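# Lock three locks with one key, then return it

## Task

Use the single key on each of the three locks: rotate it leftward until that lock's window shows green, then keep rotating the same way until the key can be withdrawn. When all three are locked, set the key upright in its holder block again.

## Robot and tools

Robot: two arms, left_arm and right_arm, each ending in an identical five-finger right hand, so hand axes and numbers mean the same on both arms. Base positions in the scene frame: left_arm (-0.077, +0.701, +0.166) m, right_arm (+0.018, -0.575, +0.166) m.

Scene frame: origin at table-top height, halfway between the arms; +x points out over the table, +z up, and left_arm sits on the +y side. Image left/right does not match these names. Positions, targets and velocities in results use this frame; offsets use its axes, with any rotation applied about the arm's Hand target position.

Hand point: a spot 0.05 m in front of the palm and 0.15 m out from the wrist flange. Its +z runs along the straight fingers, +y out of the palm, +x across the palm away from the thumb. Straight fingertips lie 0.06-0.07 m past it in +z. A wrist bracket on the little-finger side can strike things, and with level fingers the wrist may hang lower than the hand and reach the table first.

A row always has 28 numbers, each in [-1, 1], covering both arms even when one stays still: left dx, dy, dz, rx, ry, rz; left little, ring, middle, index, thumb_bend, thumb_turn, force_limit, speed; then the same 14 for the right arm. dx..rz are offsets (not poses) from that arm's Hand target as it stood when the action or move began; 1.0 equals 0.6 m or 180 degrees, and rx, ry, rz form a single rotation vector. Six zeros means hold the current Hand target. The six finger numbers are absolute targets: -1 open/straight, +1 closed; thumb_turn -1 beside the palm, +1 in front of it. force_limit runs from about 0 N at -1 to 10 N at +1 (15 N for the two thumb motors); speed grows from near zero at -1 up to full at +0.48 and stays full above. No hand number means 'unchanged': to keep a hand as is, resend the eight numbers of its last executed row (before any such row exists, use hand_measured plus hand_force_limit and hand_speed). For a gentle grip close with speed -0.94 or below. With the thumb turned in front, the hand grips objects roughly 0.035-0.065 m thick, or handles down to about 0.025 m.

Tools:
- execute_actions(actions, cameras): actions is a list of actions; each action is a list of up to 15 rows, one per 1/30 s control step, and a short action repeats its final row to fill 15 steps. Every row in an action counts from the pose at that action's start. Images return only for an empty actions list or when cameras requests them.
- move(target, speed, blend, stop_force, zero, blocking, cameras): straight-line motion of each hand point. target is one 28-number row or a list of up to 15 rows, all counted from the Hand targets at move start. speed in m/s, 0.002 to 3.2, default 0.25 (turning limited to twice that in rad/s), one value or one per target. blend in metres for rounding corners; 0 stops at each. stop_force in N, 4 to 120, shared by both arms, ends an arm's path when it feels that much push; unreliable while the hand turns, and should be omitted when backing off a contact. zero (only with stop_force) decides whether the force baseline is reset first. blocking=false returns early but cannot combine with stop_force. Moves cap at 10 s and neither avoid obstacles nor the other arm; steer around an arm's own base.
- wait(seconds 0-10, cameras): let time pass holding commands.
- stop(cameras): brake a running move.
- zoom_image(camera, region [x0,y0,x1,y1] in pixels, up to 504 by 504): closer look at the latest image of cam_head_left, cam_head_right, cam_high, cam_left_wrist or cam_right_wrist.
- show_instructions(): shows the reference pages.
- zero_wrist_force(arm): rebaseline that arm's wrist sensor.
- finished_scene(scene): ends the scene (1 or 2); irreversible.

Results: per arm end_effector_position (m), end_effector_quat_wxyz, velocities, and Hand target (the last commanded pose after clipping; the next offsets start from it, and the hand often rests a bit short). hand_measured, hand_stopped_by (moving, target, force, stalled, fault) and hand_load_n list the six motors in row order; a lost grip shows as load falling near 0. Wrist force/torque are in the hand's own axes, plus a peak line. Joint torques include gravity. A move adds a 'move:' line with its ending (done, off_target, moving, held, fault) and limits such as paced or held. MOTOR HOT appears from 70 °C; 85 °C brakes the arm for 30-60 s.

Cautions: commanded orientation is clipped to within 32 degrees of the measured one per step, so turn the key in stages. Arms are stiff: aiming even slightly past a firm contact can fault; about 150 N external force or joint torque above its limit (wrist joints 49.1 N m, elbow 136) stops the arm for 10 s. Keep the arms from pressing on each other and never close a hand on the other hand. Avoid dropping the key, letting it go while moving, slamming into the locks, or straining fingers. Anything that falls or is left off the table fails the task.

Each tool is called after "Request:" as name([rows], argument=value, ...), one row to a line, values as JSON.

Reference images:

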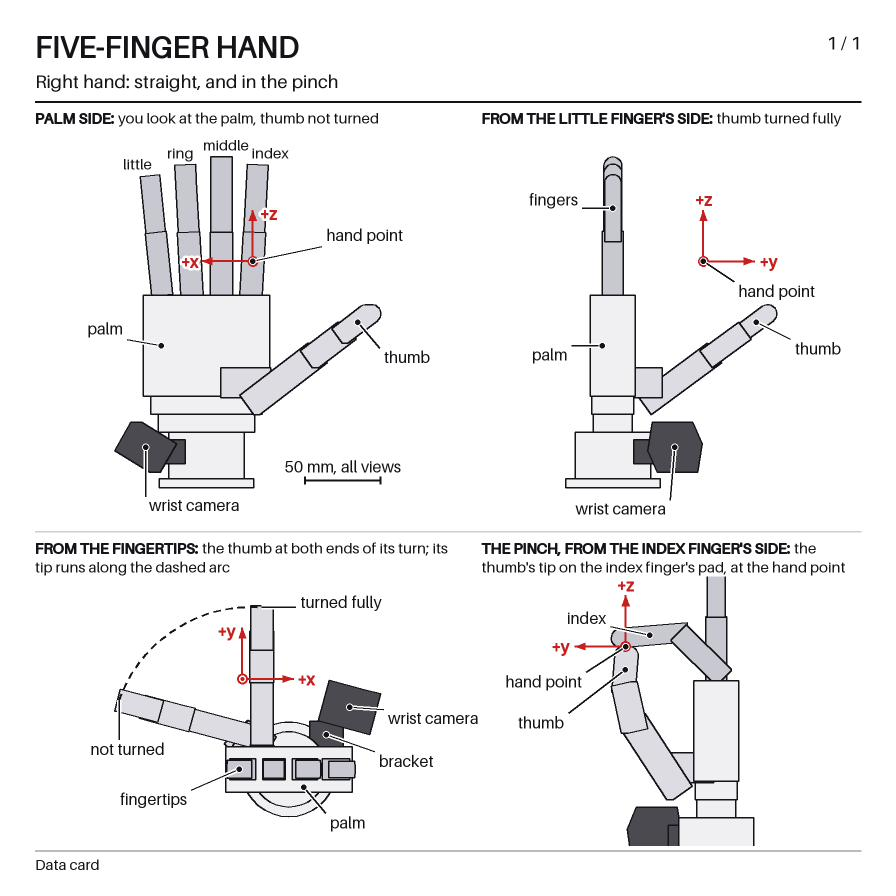

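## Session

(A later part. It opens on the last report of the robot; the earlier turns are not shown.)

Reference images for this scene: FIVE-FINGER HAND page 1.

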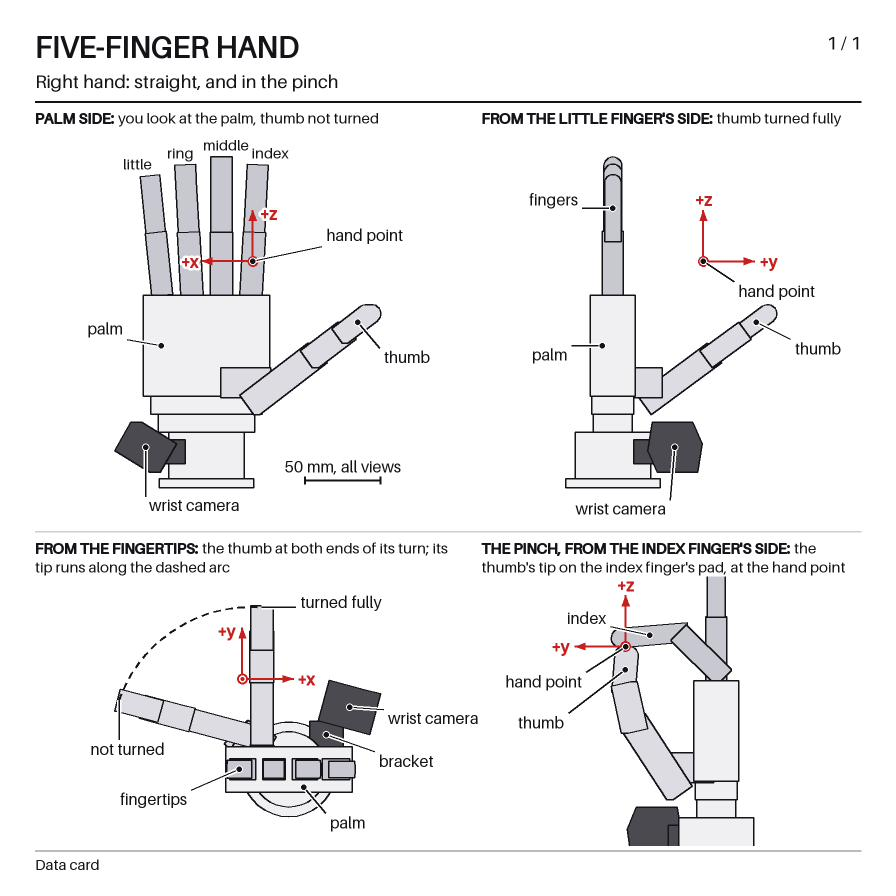

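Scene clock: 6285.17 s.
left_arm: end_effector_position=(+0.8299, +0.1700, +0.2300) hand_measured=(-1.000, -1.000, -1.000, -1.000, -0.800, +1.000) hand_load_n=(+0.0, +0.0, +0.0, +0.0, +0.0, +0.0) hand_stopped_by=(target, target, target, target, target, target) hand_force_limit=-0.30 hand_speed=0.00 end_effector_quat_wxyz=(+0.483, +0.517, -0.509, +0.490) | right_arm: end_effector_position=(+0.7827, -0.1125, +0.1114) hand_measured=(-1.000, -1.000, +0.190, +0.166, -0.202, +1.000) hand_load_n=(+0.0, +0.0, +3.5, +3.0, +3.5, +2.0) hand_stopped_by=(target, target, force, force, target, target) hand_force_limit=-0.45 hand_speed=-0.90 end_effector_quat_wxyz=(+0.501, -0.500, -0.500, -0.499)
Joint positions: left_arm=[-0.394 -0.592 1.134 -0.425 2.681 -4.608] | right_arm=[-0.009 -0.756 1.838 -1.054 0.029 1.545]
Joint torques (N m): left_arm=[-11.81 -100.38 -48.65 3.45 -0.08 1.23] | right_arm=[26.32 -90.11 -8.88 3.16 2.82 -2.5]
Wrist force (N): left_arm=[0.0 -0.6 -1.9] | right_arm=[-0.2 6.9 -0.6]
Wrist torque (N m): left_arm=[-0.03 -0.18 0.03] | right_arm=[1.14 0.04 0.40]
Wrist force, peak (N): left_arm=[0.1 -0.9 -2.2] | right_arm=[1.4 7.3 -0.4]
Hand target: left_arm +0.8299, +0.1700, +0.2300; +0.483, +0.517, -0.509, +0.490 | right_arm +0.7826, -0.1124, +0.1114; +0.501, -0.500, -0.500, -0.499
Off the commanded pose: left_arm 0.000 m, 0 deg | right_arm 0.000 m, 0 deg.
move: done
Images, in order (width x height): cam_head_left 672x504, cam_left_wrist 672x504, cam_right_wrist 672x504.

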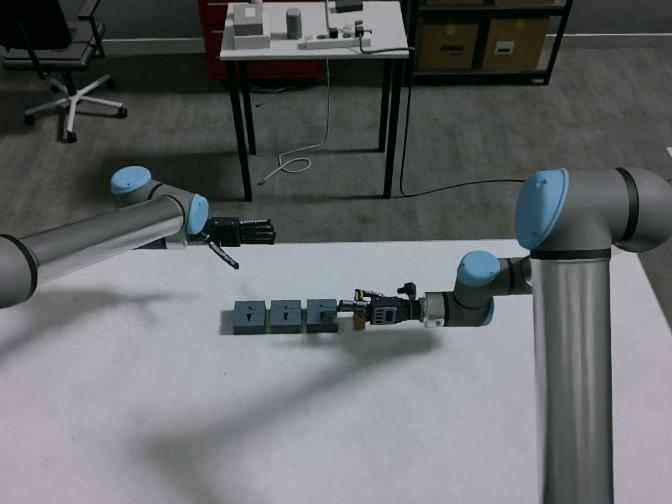

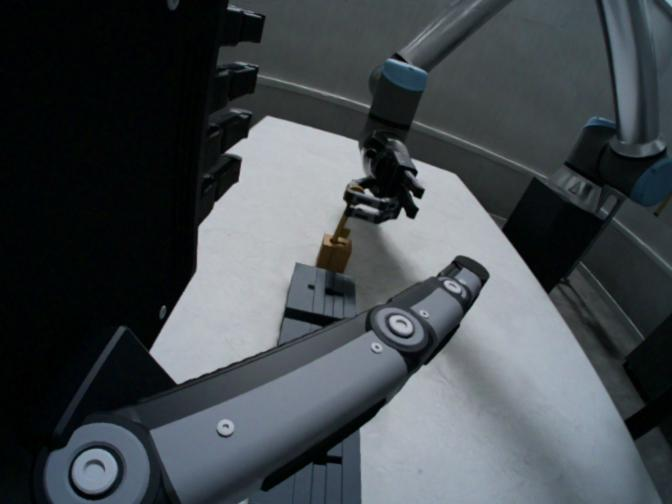

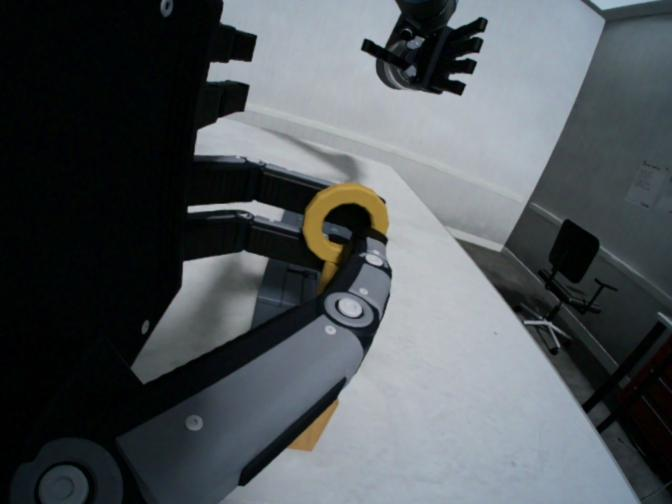

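Request:
move([
  [0,0,0,0,0,0,-1,-1,-1,-1,-0.8,1,-0.3,0,0,0,-0.0757,0,0,0,-1,-1,0.72,0.73,-0.2,1,-0.45,-0.9],
], speed=0.01, stop_force=4, cameras=["cam_left_wrist"])

Request:
zoom_image(camera="cam_left_wrist", region=[315, 220, 355, 260])

Scene clock: 6305.60 s.
left_arm: end_effector_position=(+0.8299, +0.1700, +0.2300) hand_measured=(-1.000, -1.000, -1.000, -1.000, -0.800, +1.000) hand_load_n=(+0.0, +0.0, +0.0, +0.0, +0.0, +0.0) hand_stopped_by=(target, target, target, target, target, target) hand_force_limit=-0.30 hand_speed=0.00 end_effector_quat_wxyz=(+0.483, +0.517, -0.509, +0.490) | right_arm: end_effector_position=(+0.7826, -0.1124, +0.0676) hand_measured=(-1.000, -1.000, +0.190, +0.168, -0.202, +1.000) hand_load_n=(+0.0, +0.0, +3.5, +2.5, +5.0, -1.0) hand_stopped_by=(target, target, force, force, target, target) hand_force_limit=-0.45 hand_speed=-0.90 end_effector_quat_wxyz=(+0.501, -0.500, -0.500, -0.499)
Joint positions: left_arm=[-0.394 -0.592 1.134 -0.425 2.681 -4.608] | right_arm=[-0.008 -0.69 1.823 -1.099 0.029 1.539]
Joint torques (N m): left_arm=[-11.38 -102.09 -48.6 3.27 0.52 1.43] | right_arm=[21.04 -92.98 -6.04 3.46 2.79 1.38]
Wrist force (N): left_arm=[0.2 -0.4 -1.8] | right_arm=[-0.5 8.3 -2.1]
Wrist torque (N m): left_arm=[-0.02 -0.22 0.05] | right_arm=[1.23 0.02 0.38]
Wrist force, peak (N): left_arm=[-0.1 -0.7 -2.2] | right_arm=[5.2 7.8 -3.0]
Hand target: left_arm +0.8299, +0.1700, +0.2300; +0.483, +0.517, -0.509, +0.490 | right_arm +0.7826, -0.1124, +0.0676; +0.501, -0.500, -0.500, -0.499 (not the last commanded pose)
Off the commanded pose: left_arm 0.000 m, 0 deg | right_arm 0.002 m, 0 deg.
move: contact (right_arm)
Images, in order (width x height): cam_left_wrist 672x504.

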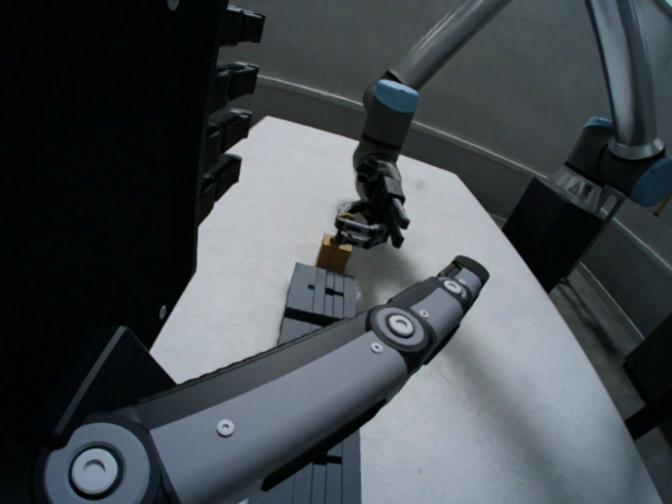

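Scaled by 12.600 from the camera's 672x504 image, which has a finer 960x720 frame.

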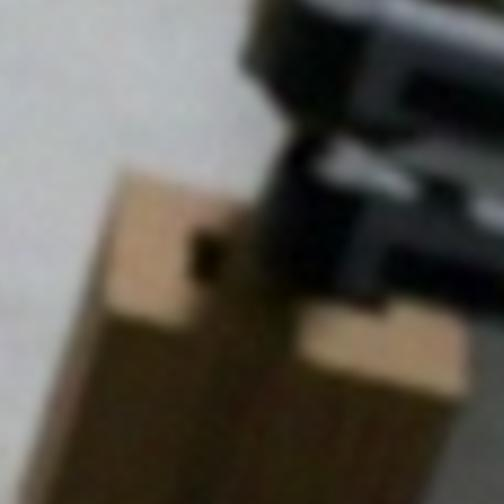

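Request:
move([
  [0,0,0,0,0,0,-1,-1,-1,-1,-0.8,1,-0.3,0,0,0.005,0,0,0,0,-1,-1,0.72,0.73,-0.2,1,-0.45,-0.9],
], speed=0.01, stop_force=6, cameras=["cam_left_wrist","cam_head_left","cam_head_right"])

Request:
zoom_image(camera="cam_head_left", region=[330, 280, 390, 340])

Request:
zoom_image(camera="cam_head_right", region=[340, 280, 400, 340])

Request:
zoom_image(camera="cam_left_wrist", region=[305, 210, 365, 270])

Scene clock: 6327.83 s.
left_arm: end_effector_position=(+0.8299, +0.1700, +0.2300) hand_measured=(-1.000, -1.000, -1.000, -1.000, -0.800, +1.000) hand_load_n=(+0.0, +0.0, +0.0, +0.0, +0.0, +0.0) hand_stopped_by=(target, target, target, target, target, target) hand_force_limit=-0.30 hand_speed=0.00 end_effector_quat_wxyz=(+0.483, +0.517, -0.509, +0.490) | right_arm: end_effector_position=(+0.7826, -0.1095, +0.0676) hand_measured=(-1.000, -1.000, +0.190, +0.168, -0.202, +1.000) hand_load_n=(+0.0, +0.0, +5.5, +0.0, +8.5, -1.0) hand_stopped_by=(target, target, force, force, target, target) hand_force_limit=-0.45 hand_speed=-0.90 end_effector_quat_wxyz=(+0.501, -0.500, -0.500, -0.499)
Joint positions: left_arm=[-0.394 -0.592 1.134 -0.425 2.681 -4.608] | right_arm=[-0.004 -0.689 1.821 -1.1 0.033 1.541]
Joint torques (N m): left_arm=[-11.3 -100.03 -49 3.42 0.41 1.28] | right_arm=[21.55 -74.42 -22.32 -1.72 0.38 1.9]
Wrist force (N): left_arm=[0.1 -0.7 -1.8] | right_arm=[0.8 11.9 -8.5]
Wrist torque (N m): left_arm=[-0.07 -0.20 0.03] | right_arm=[1.14 0.04 0.18]
Wrist force, peak (N): left_arm=[0.1 -0.9 -2.2] | right_arm=[1.7 12.1 -8.9]
Hand target: left_arm +0.8299, +0.1700, +0.2300; +0.483, +0.517, -0.509, +0.490 | right_arm +0.7826, -0.1095, +0.0676; +0.501, -0.500, -0.500, -0.499
Off the commanded pose: left_arm 0.000 m, 0 deg | right_arm 0.000 m, 0 deg.
move: contact (right_arm)
Images, in order (width x height): cam_head_left 672x504, cam_head_right 672x504, cam_left_wrist 672x504.

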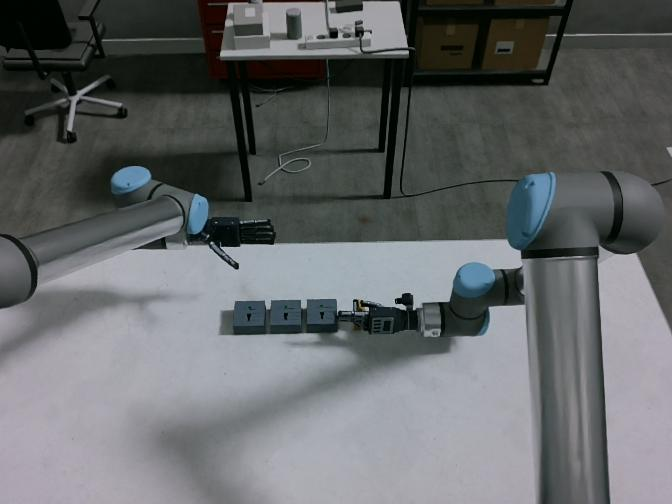

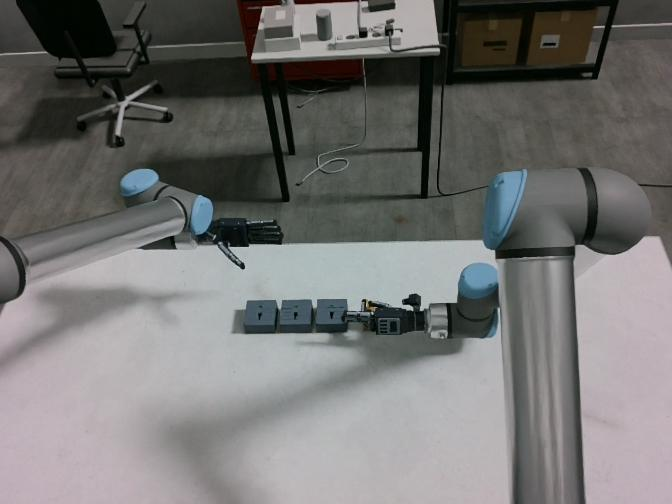

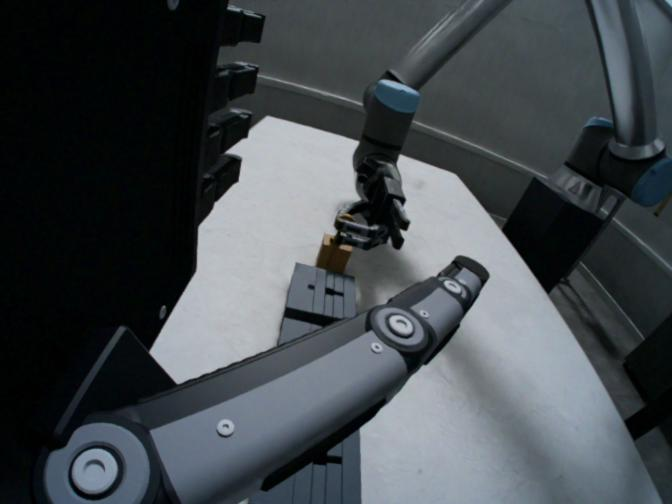

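Scaled by 8.400 from the camera's 672x504 image, which has a finer 960x720 frame.

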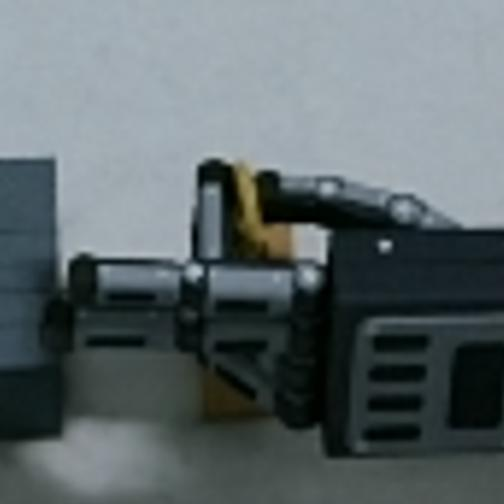

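Scaled by 8.400 from the camera's 672x504 image, which has a finer 960x720 frame.

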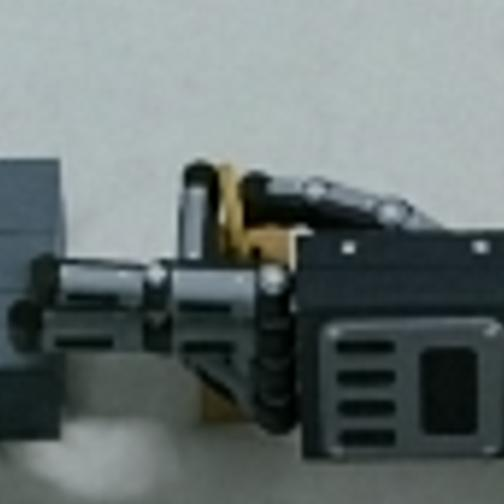

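Scaled by 8.400 from the camera's 672x504 image, which has a finer 960x720 frame.

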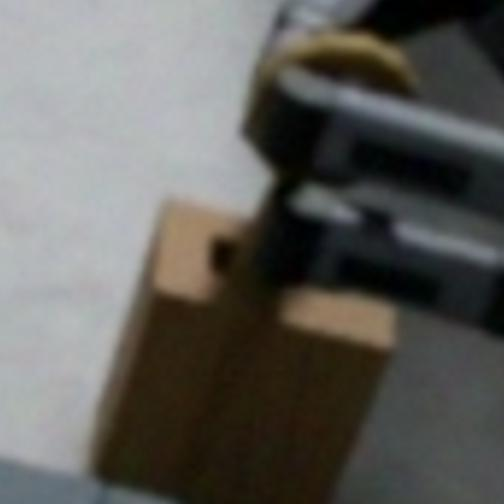

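Request:
move([
  [0,0,0,0,0,0,-1,-1,-1,-1,-0.8,1,-0.3,0,0,-0.0052,0,0,0,0,-1,-1,0.72,0.73,-0.2,1,-0.45,-0.9],
], speed=0.02)

Request:
execute_actions([
  [[0,0,0,0,0,0,-1,-1,-1,-1,-0.8,1,-0.3,0,0,0,0,0,0,0,-1,-1,-0.5,-0.5,-0.6,1,-0.5,-0.7]],
])

Request:
wait(seconds=1.0, cameras=["cam_left_wrist","cam_head_left","cam_right_wrist"])

Request:
zoom_image(camera="cam_left_wrist", region=[305, 200, 365, 260])

Request:
zoom_image(camera="cam_right_wrist", region=[270, 160, 420, 310])

Scene clock: 6347.00 s.
left_arm: end_effector_position=(+0.8299, +0.1700, +0.2300) hand_measured=(-1.000, -1.000, -1.000, -1.000, -0.800, +1.000) hand_load_n=(+0.0, +0.0, +0.0, +0.0, +0.0, +0.0) hand_stopped_by=(target, target, target, target, target, target) hand_force_limit=-0.30 hand_speed=0.00 end_effector_quat_wxyz=(+0.483, +0.517, -0.509, +0.490) | right_arm: end_effector_position=(+0.7826, -0.1125, +0.0676) hand_measured=(-1.000, -1.000, +0.190, +0.168, -0.202, +1.000) hand_load_n=(+0.0, +0.0, +3.0, +4.0, +5.5, -0.5) hand_stopped_by=(target, target, force, force, target, target) hand_force_limit=-0.45 hand_speed=-0.90 end_effector_quat_wxyz=(+0.501, -0.500, -0.500, -0.499)
Joint positions: left_arm=[-0.394 -0.592 1.134 -0.425 2.681 -4.608] | right_arm=[-0.008 -0.69 1.823 -1.099 0.029 1.539]
Joint torques (N m): left_arm=[-11.61 -100.02 -48.58 3.22 0.19 1.19] | right_arm=[-14.69 -91.79 -7.59 3.44 -3.45 -2.64]
Wrist force (N): left_arm=[-0.1 -1.0 -1.8] | right_arm=[1.9 7.1 -1.0]
Wrist torque (N m): left_arm=[-0.11 -0.17 0.01] | right_arm=[1.22 0.03 0.38]
Wrist force, peak (N): left_arm=[0.1 -1.1 -2.0] | right_arm=[1.8 12.4 -8.6]
Hand target: left_arm +0.8299, +0.1700, +0.2300; +0.483, +0.517, -0.509, +0.490 | right_arm +0.7826, -0.1126, +0.0676; +0.501, -0.500, -0.500, -0.499
Off the commanded pose: left_arm 0.000 m, 0 deg | right_arm 0.000 m, 0 deg.
move: done

Scene clock: 6348.20 s.
left_arm: end_effector_position=(+0.8299, +0.1700, +0.2300) hand_measured=(-1.000, -1.000, -1.000, -1.000, -0.800, +1.000) hand_load_n=(+0.0, +0.0, +0.0, +0.0, +0.0, +0.5) hand_stopped_by=(target, target, target, target, target, target) hand_force_limit=-0.30 hand_speed=0.00 end_effector_quat_wxyz=(+0.483, +0.517, -0.509, +0.490) | right_arm: end_effector_position=(+0.7826, -0.1126, +0.0677) hand_measured=(-1.000, -1.000, -0.500, -0.500, -0.600, +1.000) hand_load_n=(+0.0, +0.0, +0.0, +0.0, +0.0, +0.0) hand_stopped_by=(target, target, target, target, target, target) hand_force_limit=-0.50 hand_speed=-0.70 end_effector_quat_wxyz=(+0.501, -0.500, -0.500, -0.499)
Joint positions: left_arm=[-0.394 -0.592 1.134 -0.425 2.681 -4.608] | right_arm=[-0.009 -0.69 1.822 -1.098 0.029 1.538]
Joint torques (N m): left_arm=[-12.18 -99.55 -48.37 3.26 0.49 1.36] | right_arm=[-16.23 -73.98 -28.02 3.28 -3.16 -2.27]
Wrist force (N): left_arm=[0.2 -0.7 -1.7] | right_arm=[0.1 7.3 -1.1]
Wrist torque (N m): left_arm=[-0.07 -0.21 0.03] | right_arm=[1.25 0.09 0.36]
Wrist force, peak (N): left_arm=[-0.1 -0.7 -2.2] | right_arm=[2.6 7.2 -1.1]
Hand target: left_arm +0.8299, +0.1700, +0.2300; +0.483, +0.517, -0.509, +0.490 | right_arm +0.7826, -0.1126, +0.0676; +0.501, -0.500, -0.500, -0.499
Off the commanded pose: left_arm 0.000 m, 0 deg | right_arm 0.000 m, 0 deg.

Scene clock: 6349.20 s.
left_arm: end_effector_position=(+0.8299, +0.1700, +0.2300) hand_measured=(-1.000, -1.000, -1.000, -1.000, -0.800, +1.000) hand_load_n=(+0.0, +0.0, +0.0, +0.0, +0.0, +0.5) hand_stopped_by=(target, target, target, target, target, target) hand_force_limit=-0.30 hand_speed=0.00 end_effector_quat_wxyz=(+0.483, +0.517, -0.509, +0.490) | right_arm: end_effector_position=(+0.7826, -0.1126, +0.0676) hand_measured=(-1.000, -1.000, -0.500, -0.500, -0.600, +1.000) hand_load_n=(+0.0, +0.0, +0.0, +0.0, +0.0, +0.0) hand_stopped_by=(target, target, target, target, target, target) hand_force_limit=-0.50 hand_speed=-0.70 end_effector_quat_wxyz=(+0.501, -0.500, -0.500, -0.499)
Joint positions: left_arm=[-0.394 -0.592 1.134 -0.425 2.681 -4.608] | right_arm=[-0.009 -0.69 1.822 -1.098 0.029 1.538]
Joint torques (N m): left_arm=[-12.12 -100.52 -48.85 3.06 0.26 1.33] | right_arm=[-15.61 -74.15 -28.75 3.16 -2.82 -2.49]
Wrist force (N): left_arm=[-0.1 -0.9 -1.6] | right_arm=[0.2 7.0 -1.0]
Wrist torque (N m): left_arm=[-0.10 -0.19 0.02] | right_arm=[1.21 0.04 0.38]
Wrist force, peak (N): left_arm=[0.2 -0.8 -2.2] | right_arm=[0.2 7.4 -0.9]
Hand target: left_arm +0.8299, +0.1700, +0.2300; +0.483, +0.517, -0.509, +0.490 | right_arm +0.7826, -0.1126, +0.0676; +0.501, -0.500, -0.500, -0.499
Off the commanded pose: left_arm 0.000 m, 0 deg | right_arm 0.000 m, 0 deg.
wait: 1.00 s; at rest by 0.17 s
Images, in order (width x height): cam_head_left 672x504, cam_left_wrist 672x504, cam_right_wrist 672x504.

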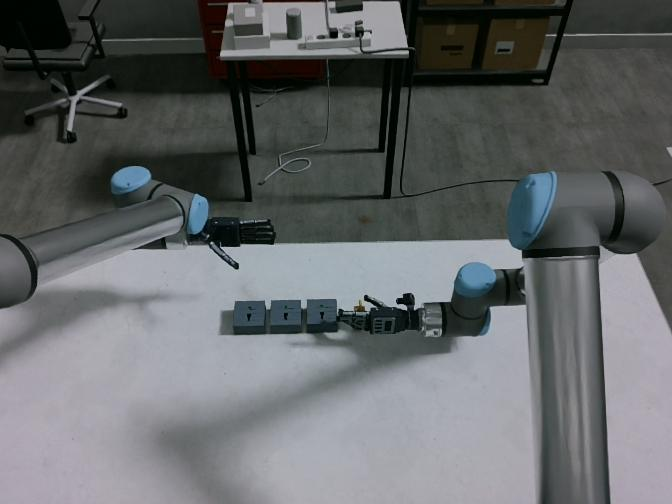

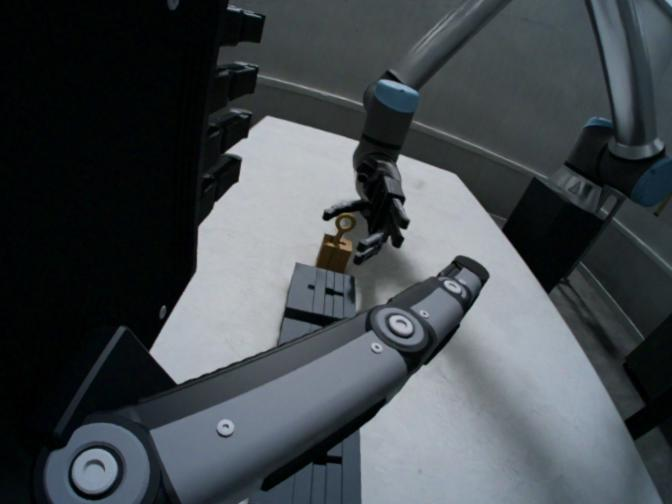

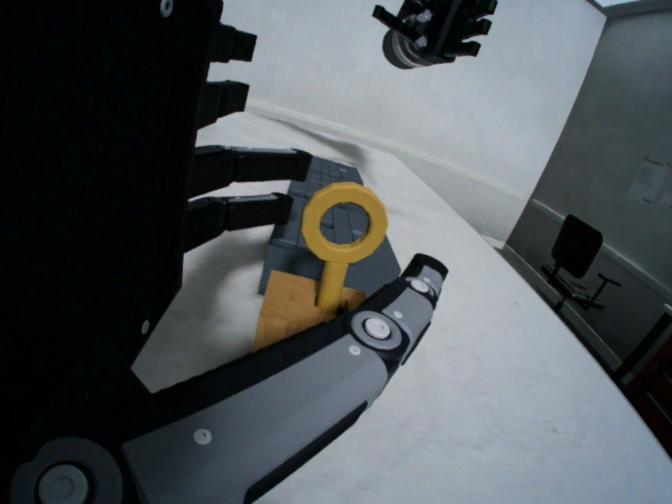

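Scaled by 8.400 from the camera's 672x504 image, which has a finer 960x720 frame.

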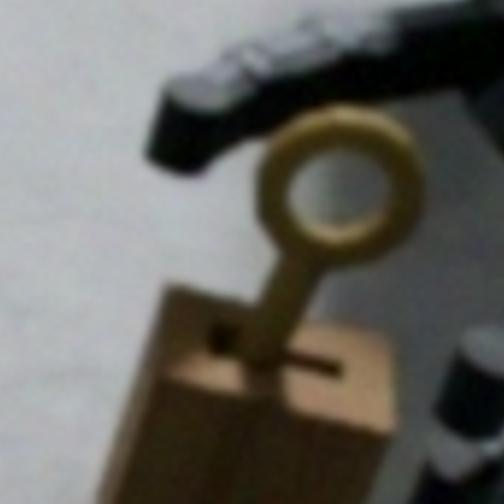

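Scaled by 3.360 from the camera's 672x504 image, which has a finer 960x720 frame.

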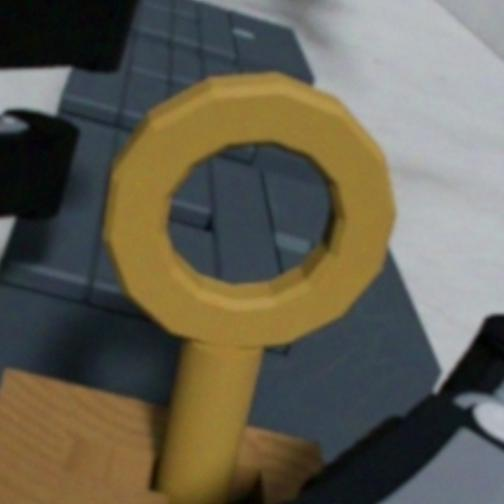

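Request:
move([
  [0,0,0,0,0,0,-1,-1,-1,-1,-0.8,1,-0.3,0,-0.11,0,0,0,0,0,-1,-1,-0.5,-0.5,-0.6,1,-0.5,-0.7],
  [0,0,0,0,0,0,-1,-1,-1,-1,-0.8,1,-0.3,0,-0.2,0,0.2,0,0,0,-1,-1,-0.5,-0.5,-0.6,1,-0.5,-0.7],
  [0,0,0,0,0,0,-1,-1,-1,-1,-0.8,1,-0.3,0,-0.4,-0.2,0.3,0,0,0,-1,-1,-0.5,-0.5,-0.6,1,-0.5,-0.7],
], speed=[0.08,0.15,0.2], blend=[0.01,0.02,0], cameras=["cam_left_wrist","cam_head_left"])

Request:
zoom_image(camera="cam_left_wrist", region=[305, 200, 365, 260])

Request:
zoom_image(camera="cam_head_left", region=[210, 260, 390, 350])

Scene clock: 6361.57 s.
left_arm: end_effector_position=(+0.8299, +0.1700, +0.2300) hand_measured=(-1.000, -1.000, -1.000, -1.000, -0.800, +1.000) hand_load_n=(+0.0, +0.0, +0.0, +0.5, -0.5, +0.5) hand_stopped_by=(target, target, target, target, target, target) hand_force_limit=-0.30 hand_speed=0.00 end_effector_quat_wxyz=(+0.483, +0.517, -0.509, +0.490) | right_arm: end_effector_position=(+0.5427, -0.2326, +0.2476) hand_measured=(-1.000, -1.000, -0.500, -0.500, -0.600, +1.000) hand_load_n=(+0.0, +0.0, +0.0, +0.0, +0.0, +0.0) hand_stopped_by=(target, target, target, target, target, target) hand_force_limit=-0.50 hand_speed=-0.70 end_effector_quat_wxyz=(+0.501, -0.500, -0.500, -0.499)
Joint positions: left_arm=[-0.394 -0.592 1.134 -0.425 2.681 -4.608] | right_arm=[-0.256 -1.223 2.382 -1.164 -0.219 1.577]
Joint torques (N m): left_arm=[-11.74 -100.1 -48.43 2.96 0.41 1.35] | right_arm=[-16.66 -51.96 -5.45 -2.86 -3.08 2.64]
Wrist force (N): left_arm=[0.0 -0.6 -1.8] | right_arm=[0.4 7.2 -1.4]
Wrist torque (N m): left_arm=[-0.05 -0.19 0.03] | right_arm=[1.27 0.05 0.11]
Wrist force, peak (N): left_arm=[0.0 -1.0 -2.3] | right_arm=[0.3 7.8 -1.0]
Hand target: left_arm +0.8299, +0.1700, +0.2300; +0.483, +0.517, -0.509, +0.490 | right_arm +0.5426, -0.2326, +0.2476; +0.501, -0.500, -0.500, -0.499
Off the commanded pose: left_arm 0.000 m, 0 deg | right_arm 0.000 m, 0 deg.
move: done
Images, in order (width x height): cam_head_left 672x504, cam_left_wrist 672x504.

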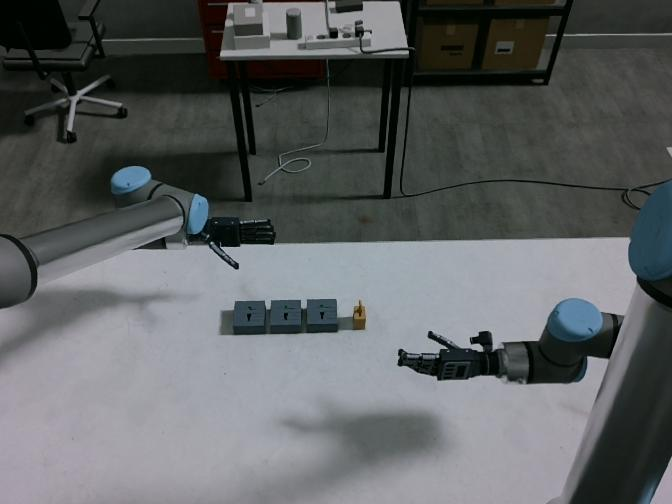

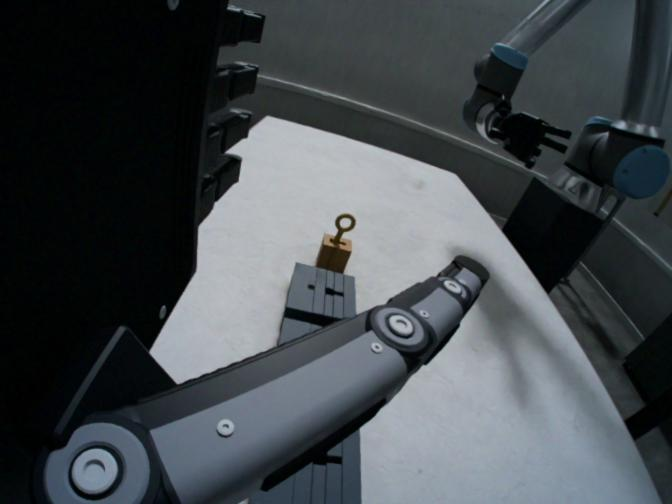

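Scaled by 8.400 from the camera's 672x504 image, which has a finer 960x720 frame.

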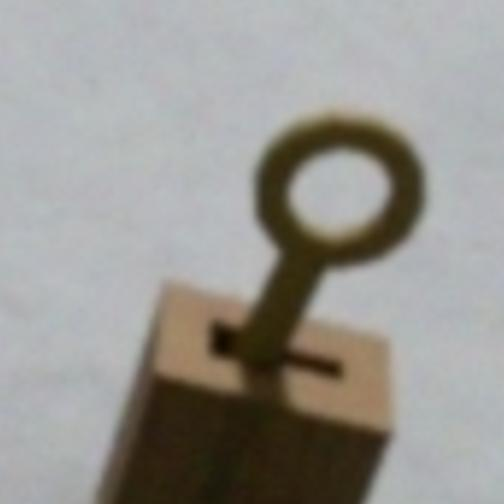

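Scaled by 2.800 from the camera's 672x504 image, which has a finer 960x720 frame.

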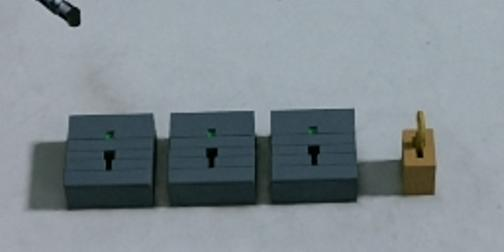

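Request:
finished_scene(scene=1)

The scene is finished: the task was done.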